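# Cap the container and bin the two faulty caps

## Task

Of the three caps, two are faulty and one is good. Screw a cap firmly onto the open container so it is tightly shut, with the container left upright on the bench. Place both faulty caps in the bin. The container must never be dropped, or the task fails.

## Robot and tools

Robot: two UR7e arms, left_arm and right_arm, each with a Robotiq 140 two-finger gripper. The left gripper's fingers are rigid. The right gripper's fingers can fold at a hinge. A part held near the fingertips (outer quarter of the pads) gets a normal squeeze. A part held deeper may be pulled toward the palm: narrow parts can slip, wide ones get squeezed harder. Pressing the fingertips into a surface folds them unless the gripper is fully closed, so later grips can fail.

Frame: all poses, velocities and targets use the scene frame. Origin is at table height, midway between the nominal bases. +z is up, +x points out over the table, and left_arm is on the +y side. Camera image left/right does not match the arm names. Calibrated bases: left_arm at (+0.023, +0.347, 0) m; right_arm at (-0.003, -0.459, 0) m, turned slightly about z. end_effector_position is the point between the pads when closed. The fingers point along the gripper's +z and close along its y. Fingertips stick out about 33 mm past that point at gaps up to 40 mm, and about 9 mm when fully open.

execute_actions(actions, cameras): actions is a list of actions. Each action is a table of up to 15 rows, one per 1/30 s control step; a short table repeats its last row until 15 steps. Every row has 18 numbers in [-1, 1], always both arms: left dx, dy, dz, rx, ry, rz, left gripper position, force_limit, speed; then the same nine for the right arm. The six pose numbers are an offset from that arm's Hand target at the start of the action, along scene axes. 1.0 means 0.6 m or 180 degrees. rx, ry, rz form one rotation vector, turning about the hand's own position. Rows in one action do not add up; each is measured from the action's start. A new action or call starts from the current Hand target, so sending the same offset again moves further. All six zeros hold the arm at its Hand target and re-request it. The three gripper numbers are absolute settings, not offsets. position: +1 fully open (140 mm), about -0.8 pads touch, -1 closes until blocked. force_limit: higher means a harder squeeze (about 14 N at -1, 40 N at 0, 58 N at +1 when closing slowly). speed: pad closing rate, about 30 mm/s at -1 up to 250 at +1; faster closes grip harder. Both start at +1. To leave a gripper alone, resend its last three numbers, since 0 is a real command. Images come back only with an empty actions list or when cameras names them (names: cam_high, cam_low, cam_close, or "all").

move(target, speed, blend, stop_force, zero, blocking, cameras): target is one 18-number row laid out as above, or up to 15 such rows; every row is an offset from the same starting Hand targets, not from the row before. Paths are straight lines and ignore obstacles. speed is the top path speed in m/s, 0.002 to 3.6 (default 0.25); turning is capped at twice that in rad/s. blend is a corner radius in m for lists; 0 stops at each point. stop_force (N, 3 to 120) ends an arm's path when its wrist sensor feels that much push against the motion; do not use it while turning the gripper or when backing off a contact. zero (default true) re-zeroes the sensor before the move. blocking=false returns early, not with stop_force. Moves last at most 10 s. The result adds a "move:" line: done, off_target, moving, held or fault, plus limits=paced (pose clipped) or limits=held (steps withheld).

wait(seconds 0 to 10) lets time pass. stop brakes a running move. zoom_image(camera, region [x0, y0, x1, y1] pixels, at most 504 by 504) enlarges part of the latest image. zero_wrist_force(arm) resets that arm's force reading. read_manual gives licence texts. finished_scene(scene) ends the scene for good; use it only once the goal is met and stable.

Results: each gripper's end_effector_position (m), quaternion wxyz, velocities, and Hand target (the last commanded pose after clipping; the next offsets count from it). A gripper may rest short of its Hand target; an offset for the gap fixes that. object_status: 0 moving, 1 stopped while opening, 2 stopped while closing (a grip), 3 at commanded position or pads met. position_measured is in counts: 3 open, 75 about 100 mm, 139 about 60 mm, 200 about 20 mm, 230 pads touching. To tighten a grip, raise force_limit and change position slightly (-1 to -0.98). Wrist force and torque are in the gripper's own axes; a third line shows the peak since the last report. Joint torques include the arm's own weight. MOTOR HOT warns of heat.

Control notes: orientation commands are clipped to 32 degrees from the measured one at each step. Commands lag 0.09 to 0.22 s; fast moves overshoot. Avoid paths close to an arm's own base.

Avoid: pushing a target past a firm contact (arms are stiff); outside force near 150 N or contact torque beyond limits (142 N m big joints, 26.6 N m wrist joints), each of which freezes the arm for 10 s. Wrists can only twist about 11.8 N m, so tighten the cap gently and in steps. Keep arms apart; gripping the other arm's fingers counts as a collision. Don't drop the container, let parts fall far, release moving parts, or leave anything off the table. Long holding or stretched arms overheat motors and brake them for 30 to 60 s. Loose objects may be nudged occasionally.

Each tool is called after "Emit:" as a command line: name --argument value for each argument, lists and objects as JSON in quotes; but a table of rows of numbers goes row by row, as --pt "numbers of a row", without its own name.

## Session

Emit:
execute_actions --actions '[]'

Scene clock: 0.00 s.
left_arm: end_effector_position=(+0.2413, +0.1244, +0.1222) position_measured=3 object_status=3 end_effector_quat_wxyz=(-0.459, +0.839, +0.125, +0.264) | right_arm: end_effector_position=(+0.6434, +0.0612, +0.3063) position_measured=3 object_status=3 end_effector_quat_wxyz=(-0.474, +0.750, +0.430, +0.168)
Joint positions: left_arm=[-1.606 -1.304 1.916 -1.089 -1.269 1.054] | right_arm=[0.134 -0.975 1.108 -1.687 -0.518 2.26]
Joint velocities: within noise
Joint torques (N m): no reading
Wrist force (N): no reading
Wrist torque (N m): no reading
Wrist force, peak (N): no reading
Hand target: left_arm +0.2413, +0.1244, +0.1222; -0.459, +0.839, +0.125, +0.264 | right_arm +0.6434, +0.0612, +0.3063; -0.474, +0.750, +0.430, +0.168
Tool commands: left_gripper/position=+1.0 left_gripper/force_limit=+1.0 left_gripper/speed=+1.0 right_gripper/position=+1.0 right_gripper/force_limit=+1.0 right_gripper/speed=+1.0

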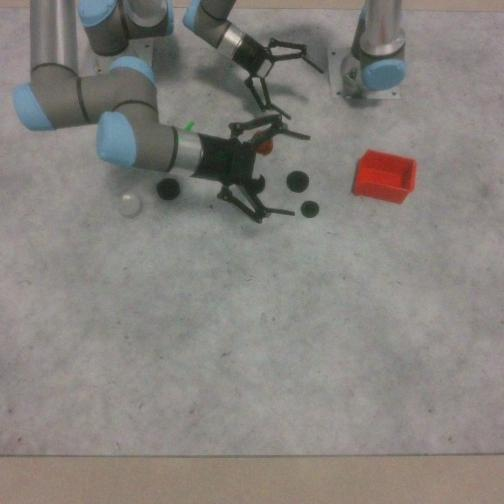

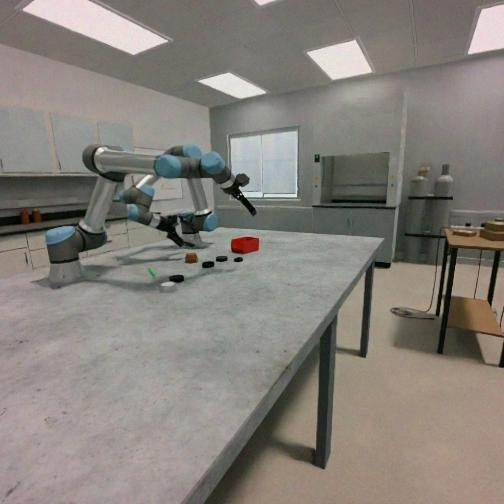

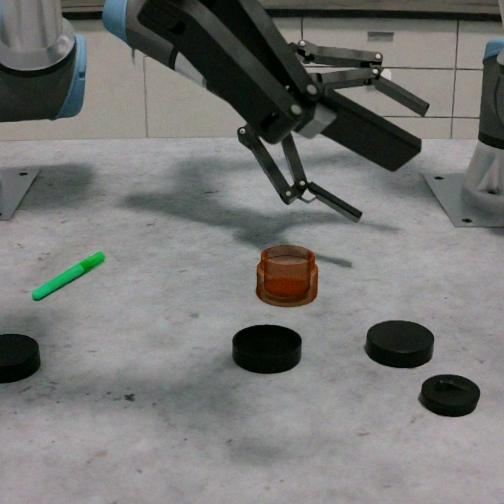

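Emit:
zoom_image --camera "cam_close" --region '[200, 220, 500, 440]'

Emit:
zoom_image --camera "cam_close" --region '[0, 220, 200, 440]'

Emit:
zoom_image --camera "cam_high" --region '[80, 80, 430, 260]'

Emit:
zoom_image --camera "cam_low" --region '[120, 200, 300, 310]'

Scaled by 1.680 from the camera's 504x504 image, which has a finer 720x720 frame.

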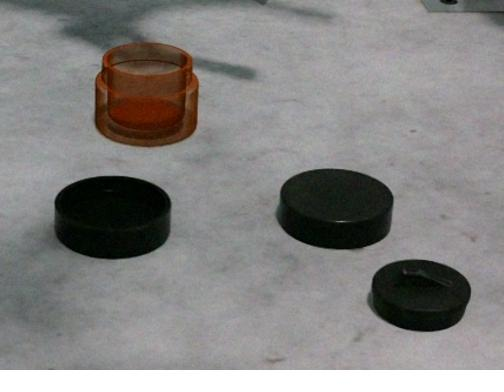

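Scaled by 2.291 from the camera's 504x504 image, which has a finer 720x720 frame.

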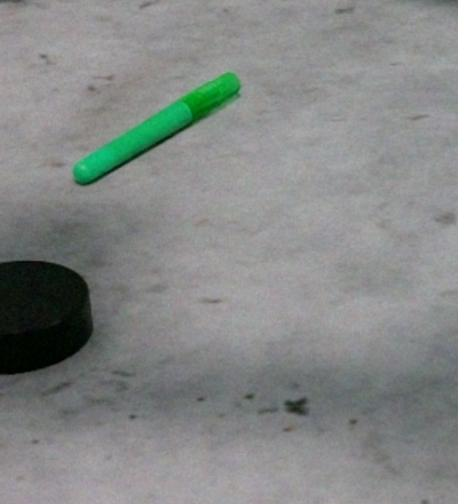

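Scaled by 1.440 from the camera's 504x504 image, which has a finer 720x720 frame.

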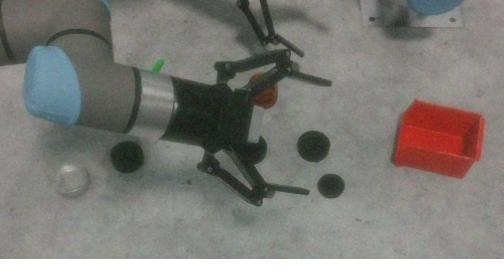

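Scaled by 2.800 from the camera's 504x504 image, which has a finer 720x720 frame.

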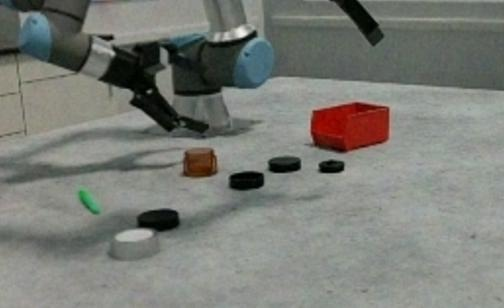

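Emit:
move --target '[0,0,0,0,0,0,1,1,1,-0.45,-0.85,0.12,-0.33,-0.06,0,1,1,1]' --speed 0.4 --cameras '["all"]'

Scene clock: 48.33 s.
left_arm: end_effector_position=(+0.2413, +0.1244, +0.1222) position_measured=3 object_status=3 end_effector_quat_wxyz=(-0.459, +0.839, +0.125, +0.264) | right_arm: end_effector_position=(+0.3735, -0.4487, +0.3783) position_measured=3 object_status=3 end_effector_quat_wxyz=(+0.000, +0.868, +0.497, +0.000)
Joint positions: left_arm=[-1.606 -1.304 1.916 -1.089 -1.269 1.054] | right_arm=[-0.371 -1.861 1.551 -1.262 -1.571 1.765]
Joint torques (N m): left_arm=[0.68 -27.6 -16.45 0.66 0.49 -0.2] | right_arm=[-8.52 -23.35 -13.41 -4.65 -1.92 -1.45]
Wrist force (N): left_arm=[0.2 -0.4 -0.2] | right_arm=[2.3 -1.9 1.6]
Wrist torque (N m): left_arm=[-0.08 -0.06 -0.01] | right_arm=[-0.20 -0.33 -0.05]
Wrist force, peak (N): left_arm=[-0.7 -0.1 -0.3] | right_arm=[2.2 -2.3 1.6]
Hand target: left_arm +0.2413, +0.1244, +0.1222; -0.459, +0.839, +0.125, +0.264 | right_arm +0.3734, -0.4488, +0.3783; +0.000, +0.868, +0.497, +0.000
Off the commanded pose: left_arm 0.000 m, 0 deg | right_arm 0.000 m, 0 deg.
move: done

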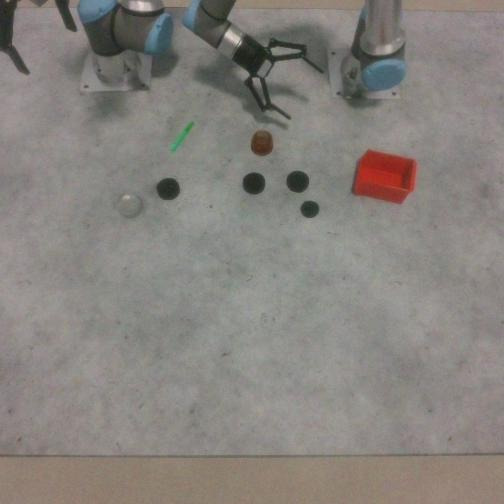

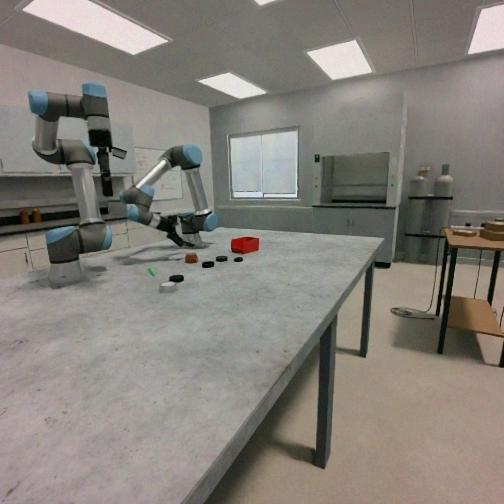

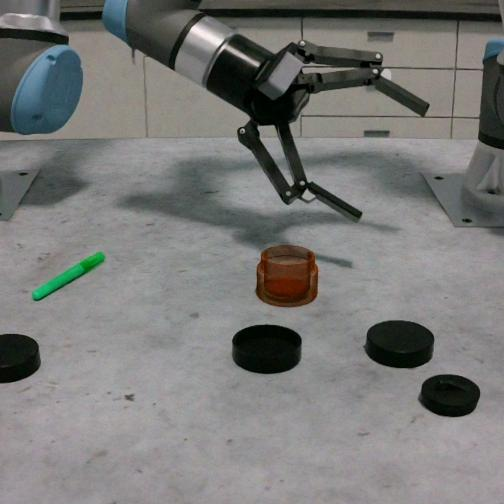

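Emit:
zoom_image --camera "cam_close" --region '[220, 230, 350, 390]'

Emit:
zoom_image --camera "cam_close" --region '[350, 300, 500, 430]'

Emit:
zoom_image --camera "cam_high" --region '[100, 100, 220, 220]'

Emit:
zoom_image --camera "cam_high" --region '[230, 120, 350, 230]'

Emit:
zoom_image --camera "cam_low" --region '[140, 230, 260, 300]'

Scaled by 3.150 from the camera's 504x504 image, which has a finer 720x720 frame.

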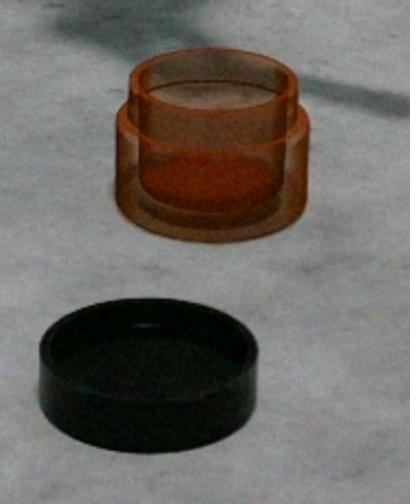

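Scaled by 3.360 from the camera's 504x504 image, which has a finer 720x720 frame.

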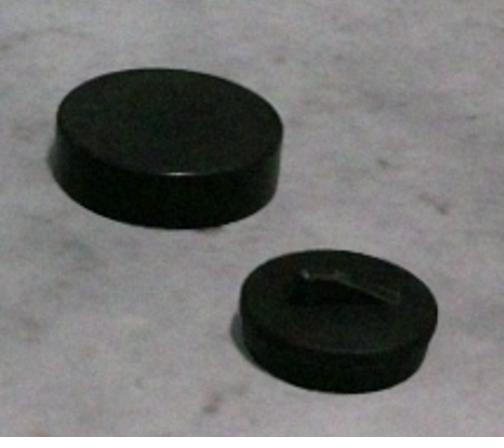

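Scaled by 4.200 from the camera's 504x504 image, which has a finer 720x720 frame.

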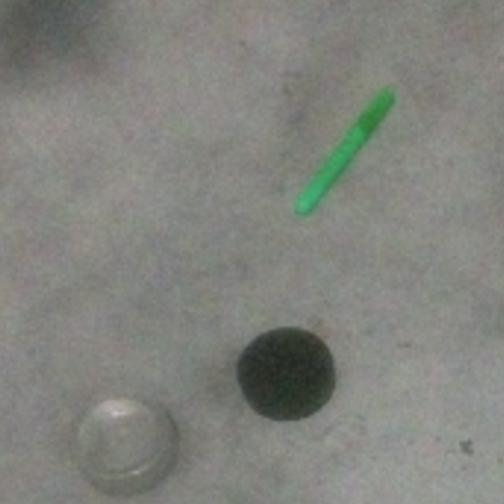

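Scaled by 4.200 from the camera's 504x504 image, which has a finer 720x720 frame.

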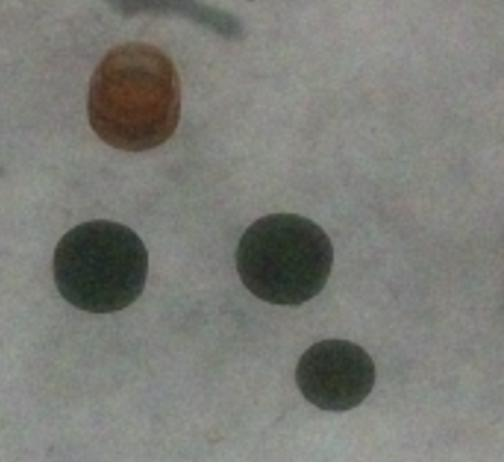

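Scaled by 4.200 from the camera's 504x504 image, which has a finer 720x720 frame.

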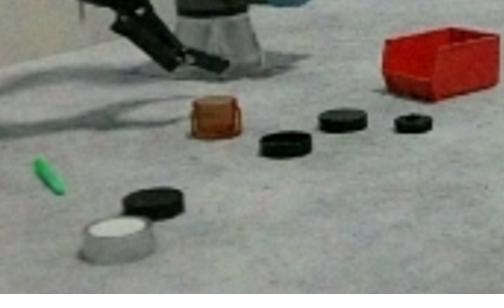

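Emit:
zoom_image --camera "cam_close" --region '[225, 315, 310, 380]'

Emit:
zoom_image --camera "cam_close" --region '[250, 240, 325, 310]'

Emit:
zoom_image --camera "cam_close" --region '[0, 325, 50, 390]'

Emit:
zoom_image --camera "cam_close" --region '[360, 310, 440, 375]'

Emit:
zoom_image --camera "cam_high" --region '[110, 170, 190, 225]'

Emit:
zoom_image --camera "cam_high" --region '[235, 160, 325, 225]'

Emit:
zoom_image --camera "cam_high" --region '[230, 115, 295, 165]'

Emit:
zoom_image --camera "cam_high" --region '[330, 130, 440, 220]'

Scaled by 5.929 from the camera's 504x504 image, which has a finer 720x720 frame.

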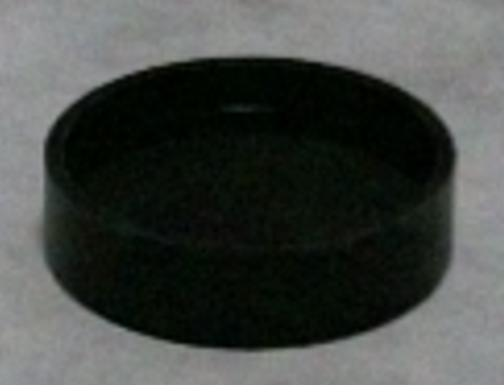

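Scaled by 6.720 from the camera's 504x504 image, which has a finer 720x720 frame.

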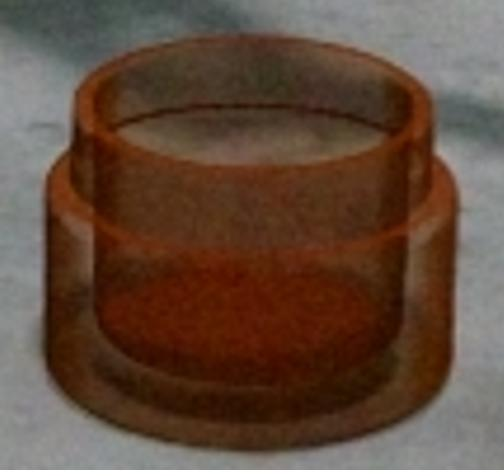

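Scaled by 7.754 from the camera's 504x504 image, which has a finer 720x720 frame.

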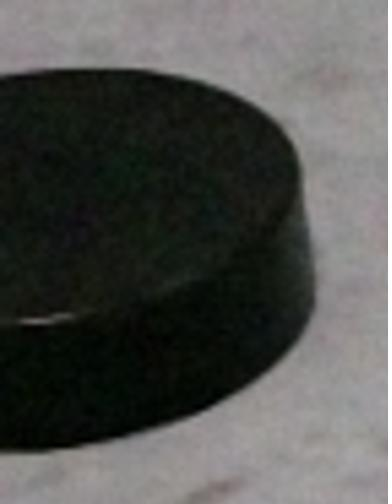

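Scaled by 6.300 from the camera's 504x504 image, which has a finer 720x720 frame.

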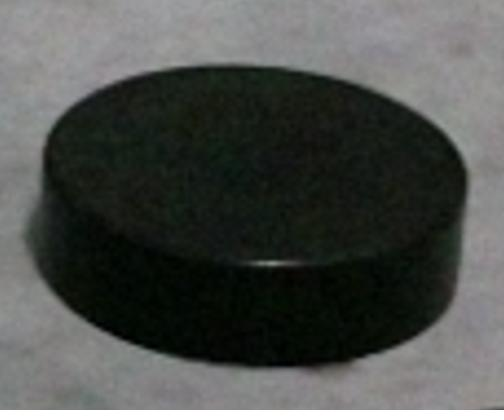

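Scaled by 6.300 from the camera's 504x504 image, which has a finer 720x720 frame.

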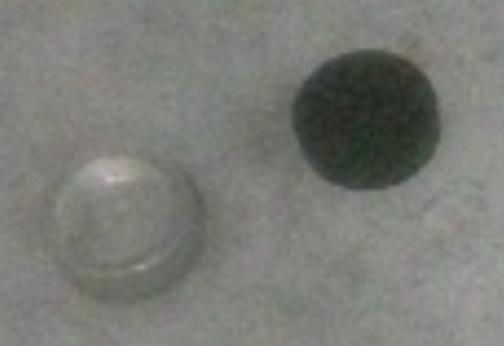

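Scaled by 5.600 from the camera's 504x504 image, which has a finer 720x720 frame.

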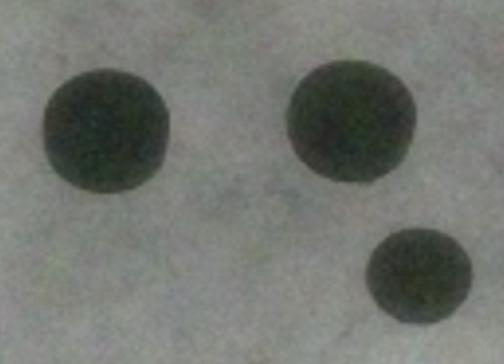

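Scaled by 7.754 from the camera's 504x504 image, which has a finer 720x720 frame.

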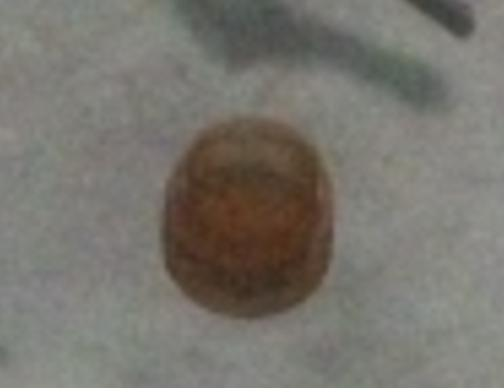

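Scaled by 4.582 from the camera's 504x504 image, which has a finer 720x720 frame.

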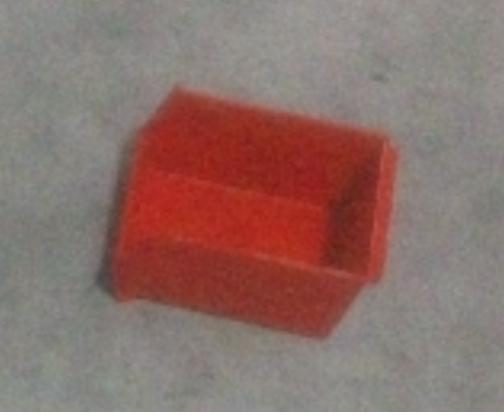

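Emit:
move --target '[-0.06,0.45,0.3,-0.331,0.13,0,1,1,1,0.1277,0.6647,-0.4305,0,0,0,-0.75,0,0]' --speed 0.4 --cameras '["all"]'

Scene clock: 139.33 s.
left_arm: end_effector_position=(+0.2298, +0.2204, +0.1748) position_measured=3 object_status=3 end_effector_quat_wxyz=(-0.320, +0.920, +0.141, +0.176) | right_arm: end_effector_position=(+0.4171, -0.2211, +0.2308) position_measured=223 object_status=3 end_effector_quat_wxyz=(+0.000, +0.868, +0.497, +0.000)
Joint positions: left_arm=[-1.569 -1.88 2.135 -1.11 -1.334 1.179] | right_arm=[0.2 -1.632 1.747 -1.686 -1.571 2.335]
Joint torques (N m): left_arm=[7.97 -0.26 -27.34 -2.21 2.64 -2.58] | right_arm=[10.9 -11.56 -33.38 -4.63 -1.65 1.59]
Wrist force (N): left_arm=[0.1 -0.3 0.4] | right_arm=[2.1 -2.2 1.4]
Wrist torque (N m): left_arm=[-0.07 -0.05 0.04] | right_arm=[-0.24 -0.28 -0.17]
Wrist force, peak (N): left_arm=[3.7 -6.8 -1.8] | right_arm=[4.2 -2.7 2.6]
Hand target: left_arm +0.2298, +0.2204, +0.1747; -0.320, +0.920, +0.141, +0.176 (not the last commanded pose) | right_arm +0.4172, -0.2210, +0.2308; +0.000, +0.868, +0.497, +0.000 (not the last commanded pose)
Off the commanded pose: left_arm 0.217 m, 43 deg | right_arm 0.207 m, 0 deg.
move: held (left_arm; a check stopped the path), off_target (right_arm; braked when a check withheld steps of left_arm); limits=held
pose unreachable (left arm): on one or more control steps of this call, first in action 0 (counted from 0), this arm could not follow its commanded pose, so it was not sent that pose on those steps. It may still have moved: this result reports where it is.
cause: moving toward the commanded pose would bring two parts of the arm too close to each other (its gripper and another part of the arm, with joints 3 (elbow) to 6 (wrist 3) between them, 18 mm apart when it was first held).

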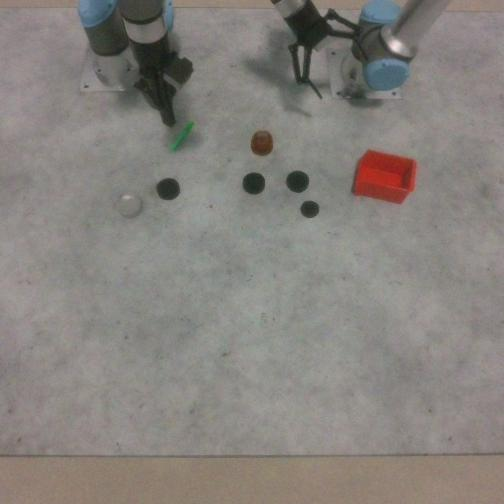

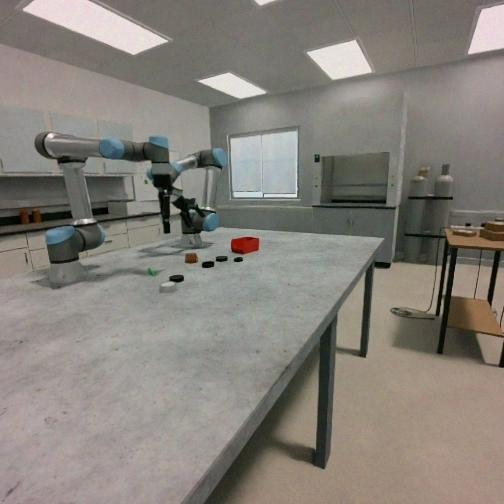

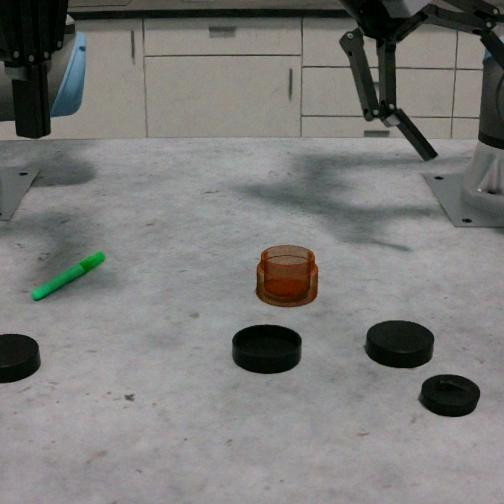

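Emit:
move --target '[0.25,0.3,0.29,-0.2224,0.0872,0,1,1,1,0.055,0.285,-0.218,0,0,0,-0.75,0,0]' --speed 0.4 --cameras '["all"]'

Scene clock: 149.60 s.
left_arm: end_effector_position=(+0.3798, +0.4004, +0.3487) position_measured=3 object_status=3 end_effector_quat_wxyz=(-0.002, +0.989, +0.148, -0.007) | right_arm: end_effector_position=(+0.4502, -0.0500, +0.1000) position_measured=223 object_status=3 end_effector_quat_wxyz=(+0.000, +0.868, +0.497, +0.000)
Joint positions: left_arm=[-0.229 -1.907 1.655 -1.305 -1.571 2.614] | right_arm=[0.479 -1.248 1.653 -1.976 -1.572 2.614]
Joint torques (N m): left_arm=[9.42 -2.26 -31.1 -1.23 -2.05 2.44] | right_arm=[8.99 -26.3 -31.92 -4.5 -1.38 1.31]
Wrist force (N): left_arm=[1.2 -0.7 1.8] | right_arm=[2.2 -2.2 1.7]
Wrist torque (N m): left_arm=[0.06 -0.21 -0.06] | right_arm=[-0.26 -0.32 -0.18]
Wrist force, peak (N): left_arm=[2.3 -1.6 0.7] | right_arm=[3.1 -2.4 2.5]
Hand target: left_arm +0.3798, +0.4004, +0.3487; -0.002, +0.989, +0.148, -0.007 | right_arm +0.4502, -0.0500, +0.1000; +0.000, +0.868, +0.497, +0.000
Off the commanded pose: left_arm 0.000 m, 0 deg | right_arm 0.000 m, 0 deg.
move: done

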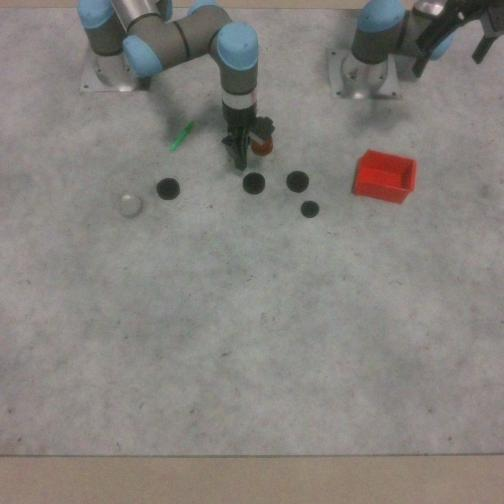

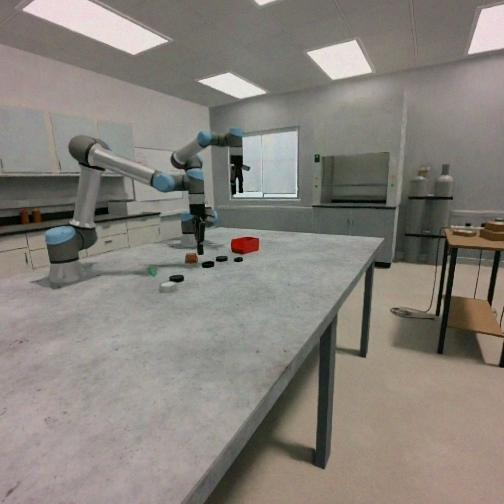

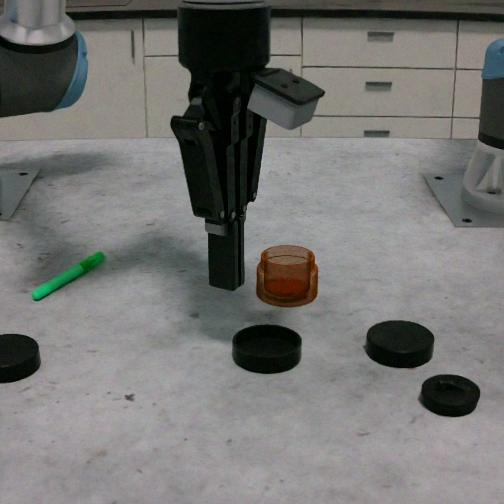

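Emit:
move --target '[0,0,0,0,0,0,1,1,1,0,-0.4167,0,0,0,0,-0.75,0,0]' --speed 0.4 --cameras '["cam_high","cam_close"]'

Emit:
move --target '[0,0,0,0,0,0,1,1,1,0.25,0.41667,0,0,0,0,-0.75,0,0]' --speed 0.4 --cameras '["cam_high","cam_close"]'

Emit:
move --target '[0,0,0,0,0,0,1,1,1,-0.08333,0.3,0,0,0,0,-0.75,0,0]' --speed 0.4 --cameras '["cam_high","cam_close"]'

Emit:
move --target '[0,0,0,0,0,0,1,1,1,-0.16667,-0.2,0.25,0,0,0,-0.75,0,0]' --speed 0.4 --cameras '["cam_high","cam_close"]'

Scene clock: 160.37 s.
left_arm: end_effector_position=(+0.3798, +0.4004, +0.3487) position_measured=3 object_status=3 end_effector_quat_wxyz=(-0.002, +0.989, +0.148, -0.007) | right_arm: end_effector_position=(+0.4502, -0.2999, +0.0999) position_measured=223 object_status=3 end_effector_quat_wxyz=(+0.000, +0.868, +0.497, +0.000)
Joint positions: left_arm=[-0.229 -1.906 1.655 -1.305 -1.572 2.614] | right_arm=[0.021 -1.546 2.012 -2.038 -1.571 2.156]
Joint torques (N m): left_arm=[7.33 -2.08 -29.17 -1.54 -2.09 2.46] | right_arm=[-9.91 -34.6 -13.05 -4.37 1.85 -1.43]
Wrist force (N): left_arm=[1.4 -0.4 1.7] | right_arm=[2.3 -1.9 1.7]
Wrist torque (N m): left_arm=[0.11 -0.25 -0.05] | right_arm=[-0.18 -0.33 -0.06]
Wrist force, peak (N): left_arm=[1.7 -0.9 1.8] | right_arm=[4.0 -3.4 1.7]
Hand target: left_arm +0.3798, +0.4004, +0.3487; -0.002, +0.989, +0.148, -0.007 | right_arm +0.4502, -0.3000, +0.1000; +0.000, +0.868, +0.497, +0.000
Off the commanded pose: left_arm 0.000 m, 0 deg | right_arm 0.000 m, 0 deg.
move: done
Images, in order (width x height): cam_high 504x504, cam_close 504x504.

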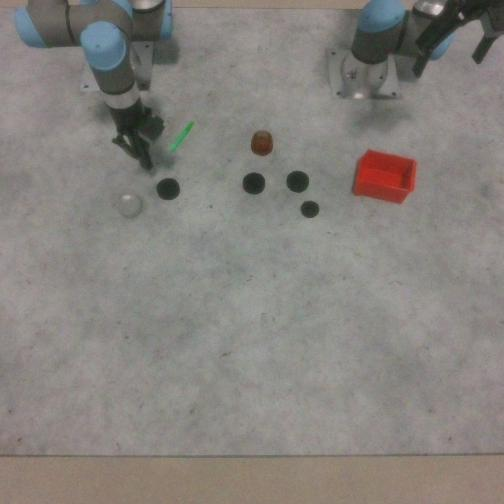

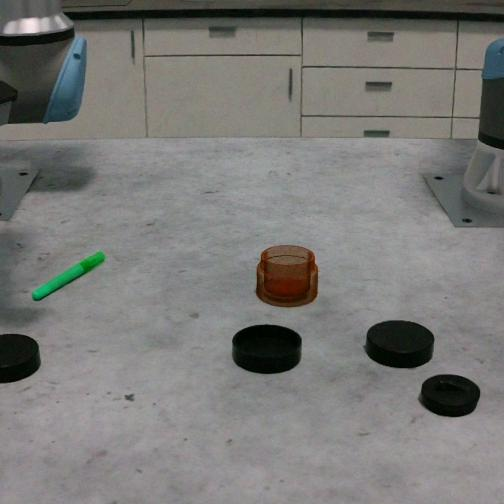

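Scene clock: 162.20 s.
left_arm: end_effector_position=(+0.3798, +0.4004, +0.3487) position_measured=3 object_status=3 end_effector_quat_wxyz=(-0.002, +0.989, +0.148, -0.007) | right_arm: end_effector_position=(+0.6002, -0.0501, +0.1000) position_measured=223 object_status=3 end_effector_quat_wxyz=(+0.000, +0.868, +0.497, +0.000)
Joint positions: left_arm=[-0.229 -1.906 1.655 -1.305 -1.572 2.614] | right_arm=[0.377 -0.977 1.245 -1.839 -1.572 2.512]
Joint torques (N m): left_arm=[7.29 -2.43 -28.69 -1.47 -1.91 2.35] | right_arm=[7.95 -39.48 -32.93 -0.83 -1.57 1.52]
Wrist force (N): left_arm=[1.2 -0.6 1.8] | right_arm=[2.1 -2.2 1.6]
Wrist torque (N m): left_arm=[0.08 -0.21 -0.06] | right_arm=[-0.25 -0.30 -0.17]
Wrist force, peak (N): left_arm=[1.8 -0.5 1.6] | right_arm=[4.1 -2.2 1.7]
Hand target: left_arm +0.3798, +0.4004, +0.3487; -0.002, +0.989, +0.148, -0.007 | right_arm +0.6002, -0.0500, +0.1000; +0.000, +0.868, +0.497, +0.000
Off the commanded pose: left_arm 0.000 m, 0 deg | right_arm 0.000 m, 0 deg.
move: done
Images, in order (width x height): cam_high 504x504, cam_close 504x504.

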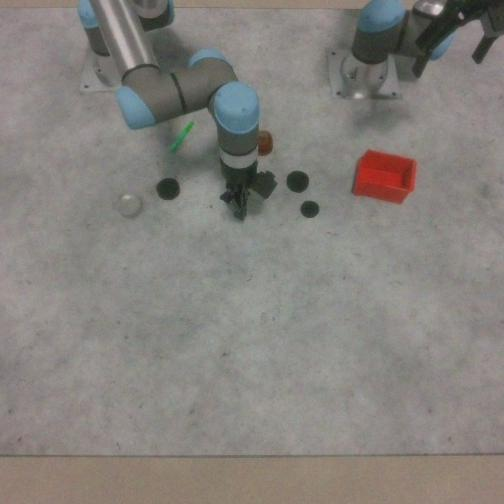

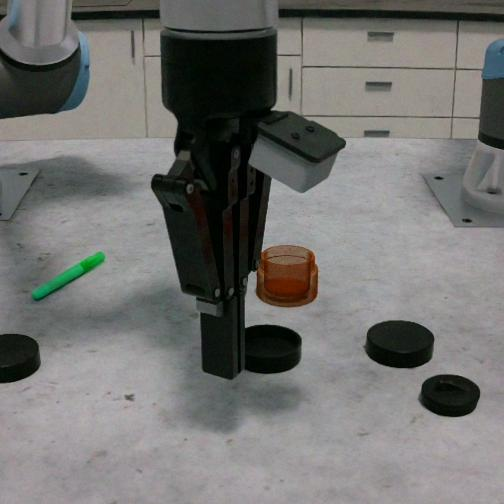

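Scene clock: 163.73 s.
left_arm: end_effector_position=(+0.3798, +0.4004, +0.3487) position_measured=3 object_status=3 end_effector_quat_wxyz=(-0.002, +0.989, +0.148, -0.007) | right_arm: end_effector_position=(+0.5502, +0.1299, +0.1000) position_measured=223 object_status=3 end_effector_quat_wxyz=(+0.000, +0.868, +0.497, +0.000)
Joint positions: left_arm=[-0.229 -1.906 1.655 -1.305 -1.572 2.614] | right_arm=[0.616 -0.764 0.88 -1.687 -1.572 2.751]
Joint torques (N m): left_arm=[7.3 -2.33 -28.98 -1.42 -1.9 2.27] | right_arm=[8.49 -45.65 -33.6 -0.92 -1.55 1.51]
Wrist force (N): left_arm=[1.0 -0.5 1.5] | right_arm=[2.2 -2.1 1.8]
Wrist torque (N m): left_arm=[0.09 -0.17 -0.06] | right_arm=[-0.25 -0.32 -0.17]
Wrist force, peak (N): left_arm=[1.6 -0.8 1.6] | right_arm=[3.3 -3.8 1.9]
Hand target: left_arm +0.3798, +0.4004, +0.3487; -0.002, +0.989, +0.148, -0.007 | right_arm +0.5502, +0.1300, +0.1000; +0.000, +0.868, +0.497, +0.000
Off the commanded pose: left_arm 0.000 m, 0 deg | right_arm 0.000 m, 0 deg.
move: done
Images, in order (width x height): cam_high 504x504, cam_close 504x504.

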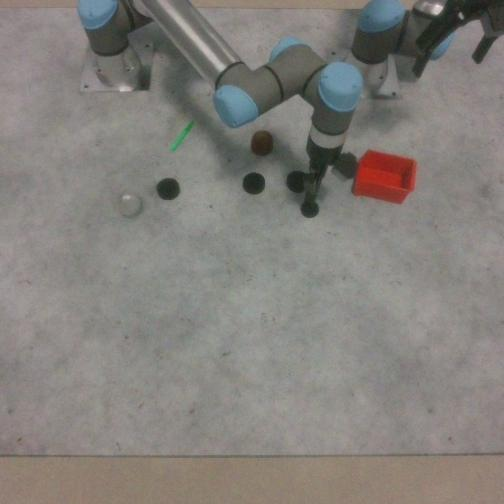

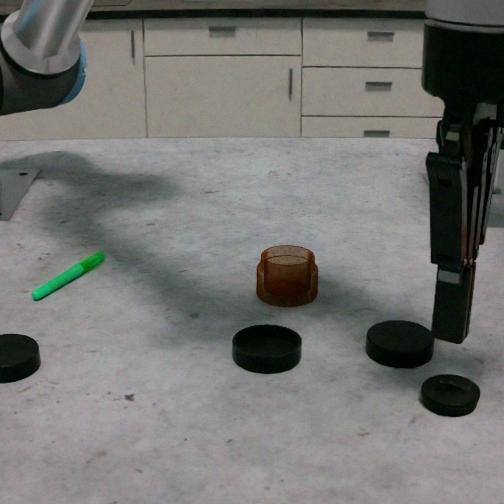

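Scene clock: 165.20 s.
left_arm: end_effector_position=(+0.3798, +0.4004, +0.3487) position_measured=3 object_status=3 end_effector_quat_wxyz=(-0.002, +0.989, +0.148, -0.007) | right_arm: end_effector_position=(+0.4503, +0.0101, +0.2498) position_measured=223 object_status=3 end_effector_quat_wxyz=(+0.000, +0.868, +0.497, +0.000) end_effector_velocity=(-0.001, -0.001, +0.002) end_effector_angular_velocity=(+0.002, +0.000, +0.000)
Joint positions: left_arm=[-0.229 -1.906 1.655 -1.305 -1.572 2.614] | right_arm=[0.562 -1.22 1.222 -1.573 -1.572 2.697]
Joint velocities: left_arm=[within noise] | right_arm=[-0.001 -0.005 0.002 0.001 0.002 -0.001]
Joint torques (N m): left_arm=[8.25 -1.93 -29.02 -1.46 -2.11 2.41] | right_arm=[-9.05 -51.44 -14.61 -0.9 1.52 -1.3]
Wrist force (N): left_arm=[1.2 -0.4 1.7] | right_arm=[2.5 -2.4 1.6]
Wrist torque (N m): left_arm=[0.13 -0.21 -0.06] | right_arm=[-0.29 -0.40 -0.05]
Wrist force, peak (N): left_arm=[1.3 -0.6 1.9] | right_arm=[4.0 -2.0 2.8]
Hand target: left_arm +0.3798, +0.4004, +0.3487; -0.002, +0.989, +0.148, -0.007 | right_arm +0.4502, +0.0100, +0.2500; +0.000, +0.868, +0.497, +0.000
Off the commanded pose: left_arm 0.000 m, 0 deg | right_arm 0.000 m, 0 deg.
move: done
Images, in order (width x height): cam_high 504x504, cam_close 504x504.

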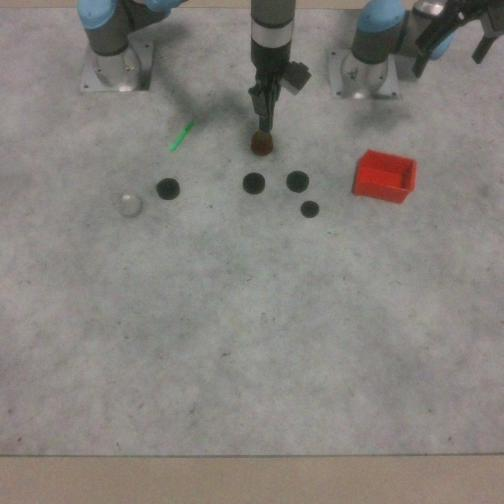

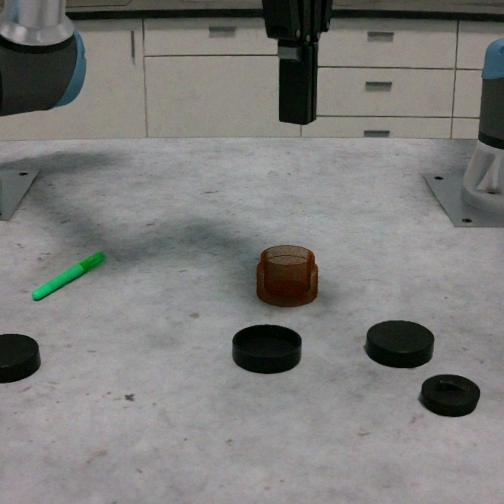

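Emit:
move --target '[0,0,0,0,0,0,1,1,1,-0.08333,0.0667,-0.325,0,0,0,-1,-1,-1]' --speed 0.4

Emit:
move --target '[0,0,0,0,0,0,1,1,1,0,0,-0.0667,0,0,0,-1,-1,-1]' --speed 0.02 --stop_force 5 --cameras '["cam_high","cam_close"]'

Scene clock: 299.23 s.
left_arm: end_effector_position=(+0.3798, +0.4004, +0.3487) position_measured=3 object_status=3 end_effector_quat_wxyz=(-0.002, +0.989, +0.148, -0.007) | right_arm: end_effector_position=(+0.4002, +0.0499, +0.0551) position_measured=230 object_status=3 end_effector_quat_wxyz=(+0.000, +0.868, +0.497, +0.000)
Joint positions: left_arm=[-0.229 -1.906 1.655 -1.305 -1.572 2.614] | right_arm=[0.659 -1.118 1.591 -2.044 -1.572 2.795]
Joint torques (N m): left_arm=[8.1 -2.48 -29.71 -1.51 -1.79 2.32] | right_arm=[8.78 -29.91 -12.66 -4.6 -1.78 1.49]
Wrist force (N): left_arm=[1.1 -0.4 1.5] | right_arm=[2.0 -1.7 1.7]
Wrist torque (N m): left_arm=[0.12 -0.19 -0.06] | right_arm=[-0.16 -0.25 -0.17]
Wrist force, peak (N): left_arm=[1.2 -0.7 2.0] | right_arm=[2.3 -2.8 3.2]
Hand target: left_arm +0.3798, +0.4004, +0.3487; -0.002, +0.989, +0.148, -0.007 | right_arm +0.4002, +0.0500, +0.0550; +0.000, +0.868, +0.497, +0.000
Off the commanded pose: left_arm 0.000 m, 0 deg | right_arm 0.000 m, 0 deg.
move: done

Scene clock: 301.83 s.
left_arm: end_effector_position=(+0.3798, +0.4004, +0.3487) position_measured=3 object_status=3 end_effector_quat_wxyz=(-0.002, +0.989, +0.148, -0.007) | right_arm: end_effector_position=(+0.4002, +0.0500, +0.0340) position_measured=230 object_status=3 end_effector_quat_wxyz=(+0.000, +0.868, +0.497, +0.000)
Joint positions: left_arm=[-0.229 -1.906 1.655 -1.305 -1.572 2.614] | right_arm=[0.659 -1.094 1.615 -2.092 -1.572 2.795]
Joint torques (N m): left_arm=[6.68 -2.35 -29.05 -1.38 -1.96 2.27] | right_arm=[-2.23 -54.74 -31.57 -2.7 1.65 1.26]
Wrist force (N): left_arm=[1.1 -0.7 1.4] | right_arm=[1.3 -3.5 1.8]
Wrist torque (N m): left_arm=[0.06 -0.20 -0.06] | right_arm=[-0.55 -0.11 -0.17]
Wrist force, peak (N): left_arm=[1.4 -0.5 1.9] | right_arm=[-16.7 -7.1 -49.3]
Hand target: left_arm +0.3798, +0.4004, +0.3487; -0.002, +0.989, +0.148, -0.007 | right_arm +0.4002, +0.0500, +0.0340; +0.000, +0.868, +0.497, +0.000 (not the last commanded pose)
Off the commanded pose: left_arm 0.000 m, 0 deg | right_arm 0.019 m, 0 deg.
move: contact (right_arm)
Images, in order (width x height): cam_high 504x504, cam_close 504x504.

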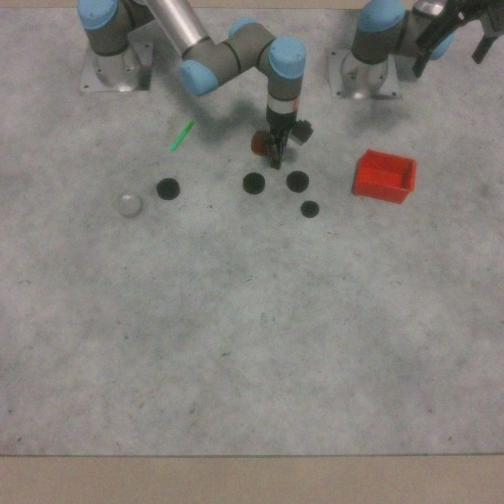

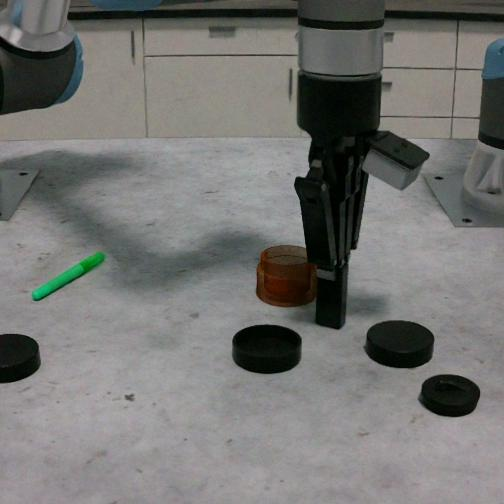

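Emit:
move --pt "0 0 0 0 0 0 1 1 1 0 0 0.1433 0 0 0 0.216 -1 0" --pt "0 0 0 0 0 0 1 1 1 0.0878 0.0958 0.11 0 0 0.9444 0.216 -1 0" --pt "0 0 0 0 0 0 1 1 1 0.0878 0.0958 0.005 0 0 0.9444 0.216 -1 0" --speed '[0.3,0.7,0.1]' --blend '[0.02,0,0]' --cameras '["cam_high","cam_close"]'

Scene clock: 360.17 s.
left_arm: end_effector_position=(+0.3798, +0.4004, +0.3487) position_measured=3 object_status=3 end_effector_quat_wxyz=(-0.002, +0.989, +0.148, -0.007) | right_arm: end_effector_position=(+0.4529, +0.1074, +0.0372) position_measured=102 object_status=3 end_effector_quat_wxyz=(+0.000, -0.420, +0.908, +0.000)
Joint positions: left_arm=[-0.229 -1.906 1.655 -1.305 -1.572 2.614] | right_arm=[0.673 -0.93 1.336 -1.976 -1.57 -0.158]
Joint torques (N m): left_arm=[6.76 -2.38 -29 -1.52 -1.66 2.17] | right_arm=[-5.55 -39.55 -12.38 -4.56 1.75 -1.22]
Wrist force (N): left_arm=[1.0 -0.5 1.5] | right_arm=[1.2 -3.1 1.8]
Wrist torque (N m): left_arm=[0.10 -0.17 -0.07] | right_arm=[-0.46 -0.09 -0.05]
Wrist force, peak (N): left_arm=[1.4 -0.7 1.9] | right_arm=[1.4 -3.3 3.9]
Hand target: left_arm +0.3798, +0.4004, +0.3487; -0.002, +0.989, +0.148, -0.007 | right_arm +0.4529, +0.1075, +0.0370; +0.000, -0.420, +0.908, +0.000
Off the commanded pose: left_arm 0.000 m, 0 deg | right_arm 0.000 m, 0 deg.
move: done
Images, in order (width x height): cam_high 504x504, cam_close 504x504.

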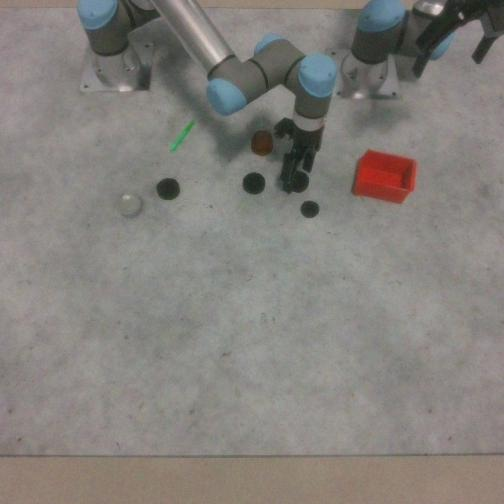

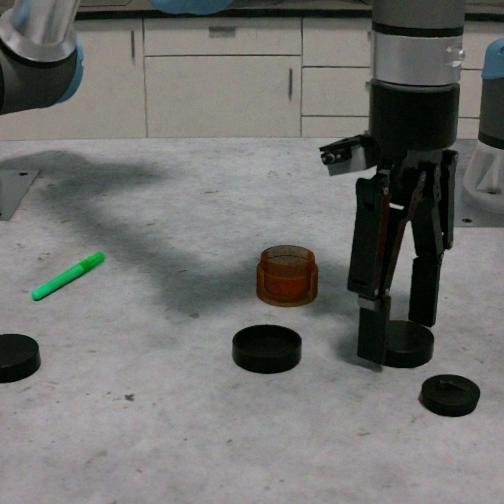

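Emit:
move --target '[0,0,0,0,0,0,1,1,1,0,0,0,0,0,0,-1,-1,-1]' --cameras '["cam_close"]'

Scene clock: 366.40 s.
left_arm: end_effector_position=(+0.3798, +0.4004, +0.3487) position_measured=3 object_status=3 end_effector_quat_wxyz=(-0.002, +0.989, +0.148, -0.007) | right_arm: end_effector_position=(+0.4529, +0.1075, +0.0370) position_measured=136 object_status=2 end_effector_quat_wxyz=(+0.000, -0.420, +0.908, +0.000)
Joint positions: left_arm=[-0.229 -1.906 1.655 -1.305 -1.572 2.614] | right_arm=[0.673 -0.93 1.336 -1.977 -1.57 -0.158]
Joint torques (N m): left_arm=[6.93 -1.81 -28.97 -1.42 -1.67 2.17] | right_arm=[6.7 -39.76 -13.67 -3.97 1.59 1.11]
Wrist force (N): left_arm=[1.1 -0.7 1.7] | right_arm=[2.4 -3.3 -3.9]
Wrist torque (N m): left_arm=[0.07 -0.18 -0.06] | right_arm=[-0.51 -0.20 -0.05]
Wrist force, peak (N): left_arm=[1.5 -0.5 2.0] | right_arm=[2.5 -3.4 -3.8]
Hand target: left_arm +0.3798, +0.4004, +0.3487; -0.002, +0.989, +0.148, -0.007 | right_arm +0.4529, +0.1075, +0.0370; +0.000, -0.420, +0.908, +0.000
Off the commanded pose: left_arm 0.000 m, 0 deg | right_arm 0.000 m, 0 deg.
move: done
Images, in order (width x height): cam_close 504x504.

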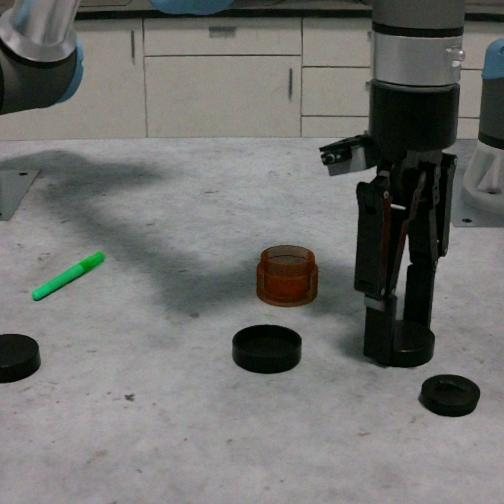

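Emit:
move --pt "0 0 0 0 0 0 1 1 1 0 0 0.1 0 0 0 -1 -1 -1" --pt "0 0 0 0 0 0 1 1 1 0.05 -0.2 0.45 0 -0.43 0 -1 -1 -1" --speed '[0.15,0.6]' --blend '[0.02,0]' --cameras '["cam_high","cam_close"]'

Emit:
zoom_image --camera "cam_close" --region '[220, 40, 420, 240]'

Scene clock: 381.90 s.
left_arm: end_effector_position=(+0.3798, +0.4004, +0.3487) position_measured=3 object_status=3 end_effector_quat_wxyz=(-0.002, +0.989, +0.148, -0.007) | right_arm: end_effector_position=(+0.4829, -0.0125, +0.3070) position_measured=136 object_status=2 end_effector_quat_wxyz=(+0.567, -0.328, +0.709, -0.262)
Joint positions: left_arm=[-0.229 -1.906 1.655 -1.305 -1.572 2.614] | right_arm=[0.868 -1.205 1.993 -3.582 -2.443 -0.596]
Joint torques (N m): left_arm=[6.33 -2.38 -29.17 -1.42 -1.54 2.11] | right_arm=[-7.52 -23.43 -8.98 -4.11 0.86 -1.54]
Wrist force (N): left_arm=[1.3 -0.6 1.5] | right_arm=[3.4 0.4 1.2]
Wrist torque (N m): left_arm=[0.08 -0.24 -0.06] | right_arm=[-0.03 -0.13 0.08]
Wrist force, peak (N): left_arm=[1.5 -0.7 2.0] | right_arm=[2.3 -3.5 -4.1]
Hand target: left_arm +0.3798, +0.4004, +0.3487; -0.002, +0.989, +0.148, -0.007 | right_arm +0.4829, -0.0125, +0.3070; +0.567, -0.328, +0.708, -0.262
Off the commanded pose: left_arm 0.000 m, 0 deg | right_arm 0.000 m, 0 deg.
move: done
Images, in order (width x height): cam_high 504x504, cam_close 504x504.

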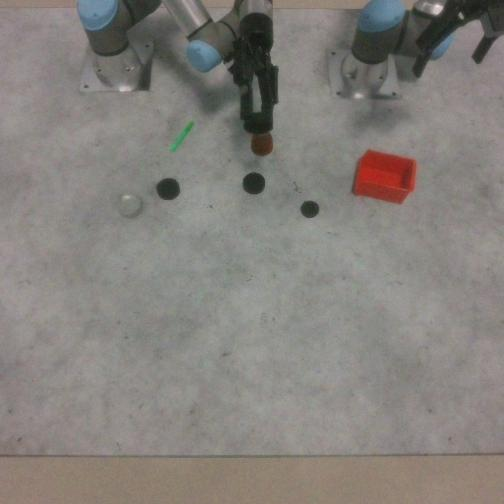

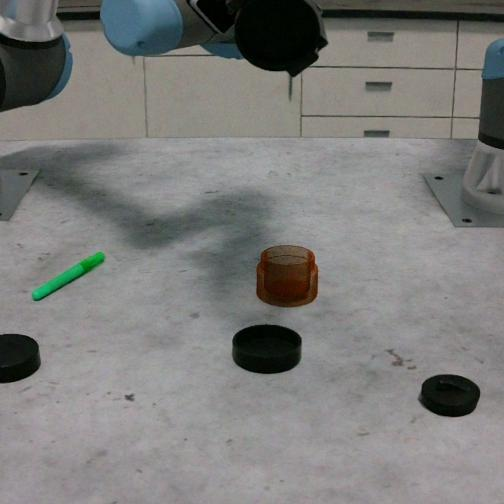

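Scaled by 2.520 from the camera's 504x504 image, which has a finer 720x720 frame.

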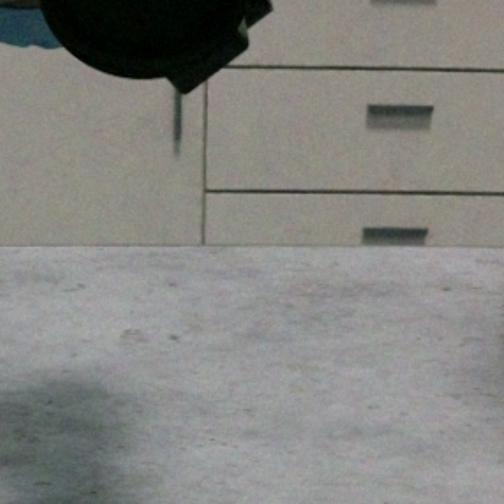

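Emit:
zoom_image --camera "cam_close" --region '[220, 0, 340, 80]'

Emit:
zoom_image --camera "cam_close" --region '[370, 330, 430, 390]'

Scaled by 4.200 from the camera's 504x504 image, which has a finer 720x720 frame.

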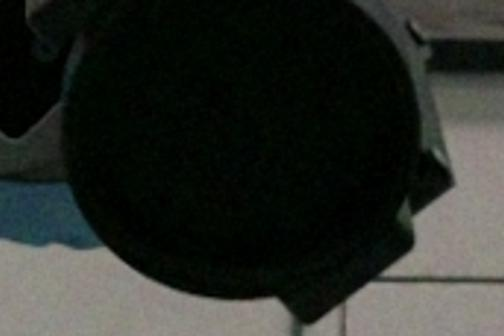

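Scaled by 8.400 from the camera's 504x504 image, which has a finer 720x720 frame.

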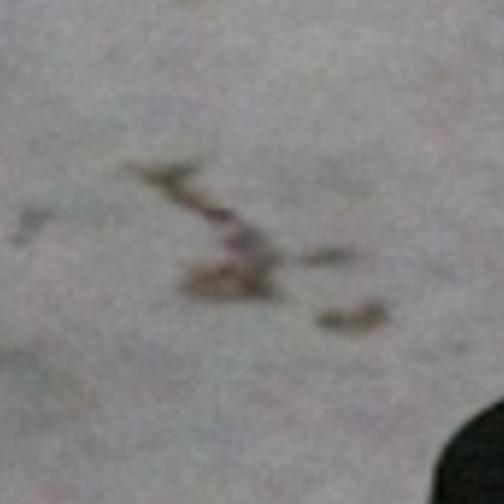

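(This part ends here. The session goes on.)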